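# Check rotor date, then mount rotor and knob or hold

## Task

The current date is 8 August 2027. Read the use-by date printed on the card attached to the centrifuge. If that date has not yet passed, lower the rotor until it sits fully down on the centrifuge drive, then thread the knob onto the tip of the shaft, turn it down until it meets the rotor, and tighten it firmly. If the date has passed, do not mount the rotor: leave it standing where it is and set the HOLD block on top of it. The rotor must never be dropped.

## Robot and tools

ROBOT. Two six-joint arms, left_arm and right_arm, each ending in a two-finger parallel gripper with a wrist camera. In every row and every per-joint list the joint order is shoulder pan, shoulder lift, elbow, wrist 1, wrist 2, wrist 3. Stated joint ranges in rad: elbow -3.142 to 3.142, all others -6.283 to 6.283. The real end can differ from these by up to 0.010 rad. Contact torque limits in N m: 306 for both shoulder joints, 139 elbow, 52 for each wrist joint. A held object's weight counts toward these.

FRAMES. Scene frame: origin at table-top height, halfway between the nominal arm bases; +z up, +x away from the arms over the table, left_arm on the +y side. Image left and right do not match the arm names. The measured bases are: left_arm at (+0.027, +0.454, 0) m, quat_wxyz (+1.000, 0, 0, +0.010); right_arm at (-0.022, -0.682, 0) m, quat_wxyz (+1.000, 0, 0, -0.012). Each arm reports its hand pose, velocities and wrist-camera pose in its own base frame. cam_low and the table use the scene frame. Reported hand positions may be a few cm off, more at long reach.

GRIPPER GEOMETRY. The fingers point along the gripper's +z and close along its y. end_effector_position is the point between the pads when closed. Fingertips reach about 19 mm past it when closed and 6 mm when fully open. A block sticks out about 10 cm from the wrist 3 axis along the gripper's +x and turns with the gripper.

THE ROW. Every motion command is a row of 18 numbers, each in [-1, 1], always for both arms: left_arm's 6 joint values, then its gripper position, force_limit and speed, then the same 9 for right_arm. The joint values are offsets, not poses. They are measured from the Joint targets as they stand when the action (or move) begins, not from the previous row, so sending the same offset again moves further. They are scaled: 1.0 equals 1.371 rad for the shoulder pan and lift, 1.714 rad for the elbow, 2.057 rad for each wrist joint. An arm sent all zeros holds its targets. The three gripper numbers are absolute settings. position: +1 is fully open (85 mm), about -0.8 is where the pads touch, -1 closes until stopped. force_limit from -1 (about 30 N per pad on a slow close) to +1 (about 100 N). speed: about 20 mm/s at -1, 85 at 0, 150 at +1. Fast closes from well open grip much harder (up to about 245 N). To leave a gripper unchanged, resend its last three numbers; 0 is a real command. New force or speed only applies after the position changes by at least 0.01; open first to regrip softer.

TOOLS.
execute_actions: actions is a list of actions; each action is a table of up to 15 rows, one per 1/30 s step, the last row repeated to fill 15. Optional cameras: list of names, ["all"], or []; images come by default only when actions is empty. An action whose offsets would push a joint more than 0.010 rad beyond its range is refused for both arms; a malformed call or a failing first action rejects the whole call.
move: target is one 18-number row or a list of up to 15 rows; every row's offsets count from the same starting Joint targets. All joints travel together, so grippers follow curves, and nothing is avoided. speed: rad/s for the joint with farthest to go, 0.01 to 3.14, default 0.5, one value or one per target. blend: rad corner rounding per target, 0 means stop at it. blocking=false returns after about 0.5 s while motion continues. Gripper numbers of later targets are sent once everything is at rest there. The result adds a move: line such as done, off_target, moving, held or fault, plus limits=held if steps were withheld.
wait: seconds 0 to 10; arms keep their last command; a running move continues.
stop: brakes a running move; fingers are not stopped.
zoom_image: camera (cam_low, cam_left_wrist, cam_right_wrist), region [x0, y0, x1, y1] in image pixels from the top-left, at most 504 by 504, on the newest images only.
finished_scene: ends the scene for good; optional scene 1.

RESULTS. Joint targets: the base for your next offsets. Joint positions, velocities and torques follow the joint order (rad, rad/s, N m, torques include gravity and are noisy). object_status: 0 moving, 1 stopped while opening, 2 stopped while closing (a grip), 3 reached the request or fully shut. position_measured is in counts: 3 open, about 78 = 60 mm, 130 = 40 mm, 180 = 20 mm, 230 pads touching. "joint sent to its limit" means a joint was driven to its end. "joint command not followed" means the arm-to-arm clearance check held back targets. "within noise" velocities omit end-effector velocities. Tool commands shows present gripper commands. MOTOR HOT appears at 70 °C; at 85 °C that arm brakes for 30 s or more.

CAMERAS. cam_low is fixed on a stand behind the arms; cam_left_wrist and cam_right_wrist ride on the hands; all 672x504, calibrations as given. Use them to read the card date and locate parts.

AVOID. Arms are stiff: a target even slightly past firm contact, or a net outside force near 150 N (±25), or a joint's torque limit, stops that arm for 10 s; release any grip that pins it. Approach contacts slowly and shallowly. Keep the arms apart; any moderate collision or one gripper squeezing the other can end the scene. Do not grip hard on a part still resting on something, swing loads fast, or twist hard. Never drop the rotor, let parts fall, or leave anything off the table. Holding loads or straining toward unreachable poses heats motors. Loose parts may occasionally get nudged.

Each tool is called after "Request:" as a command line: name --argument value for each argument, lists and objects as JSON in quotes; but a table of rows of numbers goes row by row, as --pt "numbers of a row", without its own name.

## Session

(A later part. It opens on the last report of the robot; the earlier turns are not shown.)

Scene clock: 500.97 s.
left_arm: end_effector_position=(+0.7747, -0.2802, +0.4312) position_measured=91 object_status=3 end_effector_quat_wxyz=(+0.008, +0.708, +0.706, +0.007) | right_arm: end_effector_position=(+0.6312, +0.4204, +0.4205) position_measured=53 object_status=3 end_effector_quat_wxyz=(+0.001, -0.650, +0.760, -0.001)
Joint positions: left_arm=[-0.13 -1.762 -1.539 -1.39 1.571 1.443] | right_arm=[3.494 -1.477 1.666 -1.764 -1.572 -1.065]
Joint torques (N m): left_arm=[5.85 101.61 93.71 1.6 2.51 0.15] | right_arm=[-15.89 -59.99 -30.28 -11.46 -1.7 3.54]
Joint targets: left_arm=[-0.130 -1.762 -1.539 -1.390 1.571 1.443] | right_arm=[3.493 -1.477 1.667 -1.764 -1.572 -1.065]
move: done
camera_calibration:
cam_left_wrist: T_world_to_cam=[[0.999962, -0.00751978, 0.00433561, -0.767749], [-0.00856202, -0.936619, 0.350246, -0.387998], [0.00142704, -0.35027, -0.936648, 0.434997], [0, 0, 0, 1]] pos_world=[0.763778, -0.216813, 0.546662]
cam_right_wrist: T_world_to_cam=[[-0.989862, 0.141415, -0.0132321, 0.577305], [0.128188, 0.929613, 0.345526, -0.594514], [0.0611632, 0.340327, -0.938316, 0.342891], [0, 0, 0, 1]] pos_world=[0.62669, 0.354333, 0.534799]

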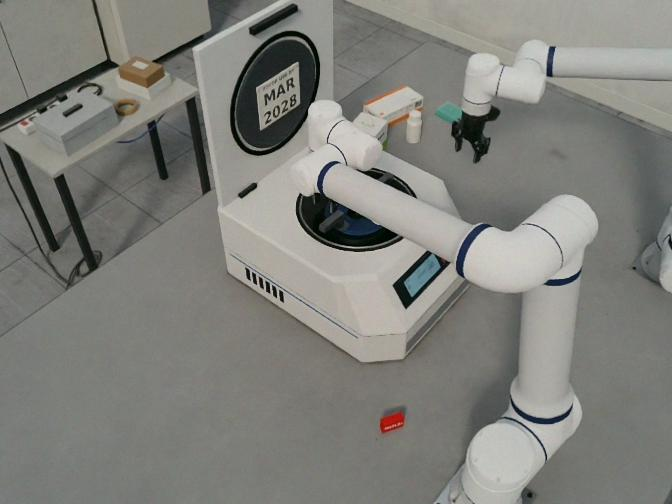

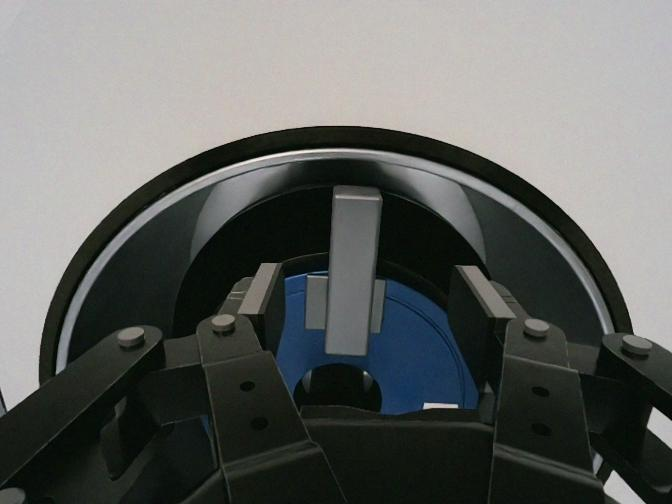

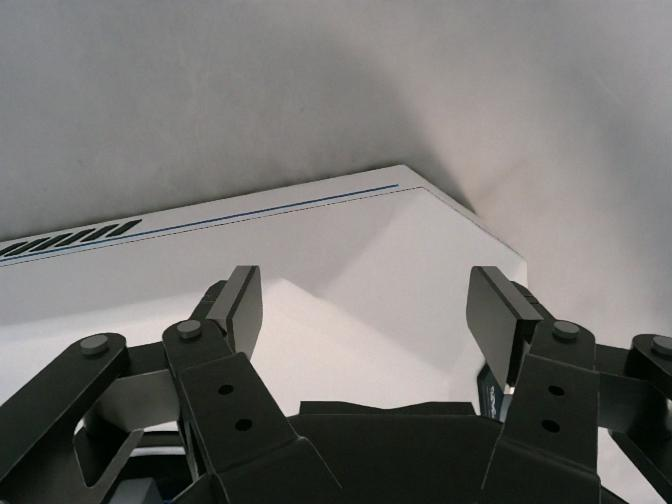

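Request:
move --target '[0.533,0.41,-0.211,-0.107,0,0,0.3,0,-0.5,0,0,0,0,0,0,0.6,0,-0.5]' --speed 0.8 --cameras '["cam_low"]'

Request:
zoom_image --camera "cam_low" --region '[290, 150, 430, 260]'

Scene clock: 502.70 s.
left_arm: end_effector_position=(+0.4846, +0.1171, +0.5123) position_measured=91 object_status=3 end_effector_quat_wxyz=(+0.000, +0.409, +0.913, +0.001) | right_arm: end_effector_position=(+0.6312, +0.4203, +0.4205) position_measured=53 object_status=3 end_effector_quat_wxyz=(+0.001, -0.650, +0.760, -0.001)
Joint positions: left_arm=[0.601 -1.2 -1.901 -1.61 1.571 1.443] | right_arm=[3.493 -1.477 1.667 -1.764 -1.572 -1.065]
Joint torques (N m): left_arm=[19.07 39.58 68.48 1.47 2.67 0.31] | right_arm=[-15.63 -59.48 -31.74 -11.4 -3.07 3.38]
Joint targets: left_arm=[0.601 -1.200 -1.901 -1.610 1.571 1.443] | right_arm=[3.493 -1.477 1.667 -1.764 -1.572 -1.065]
move: done
Images, in order (width x height): cam_low 672x504.

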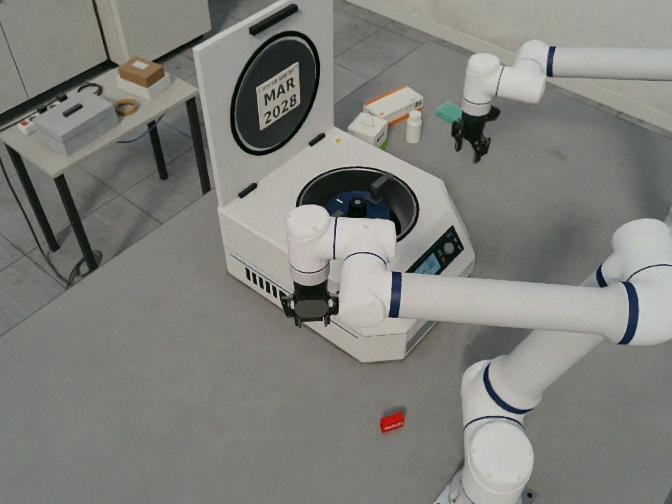

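Scaled by 3.600.

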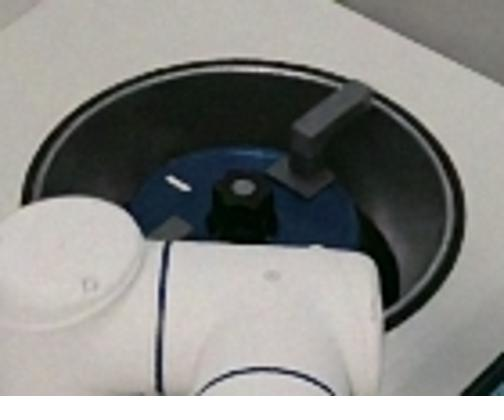

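Request:
finished_scene

The scene is finished: the task was done.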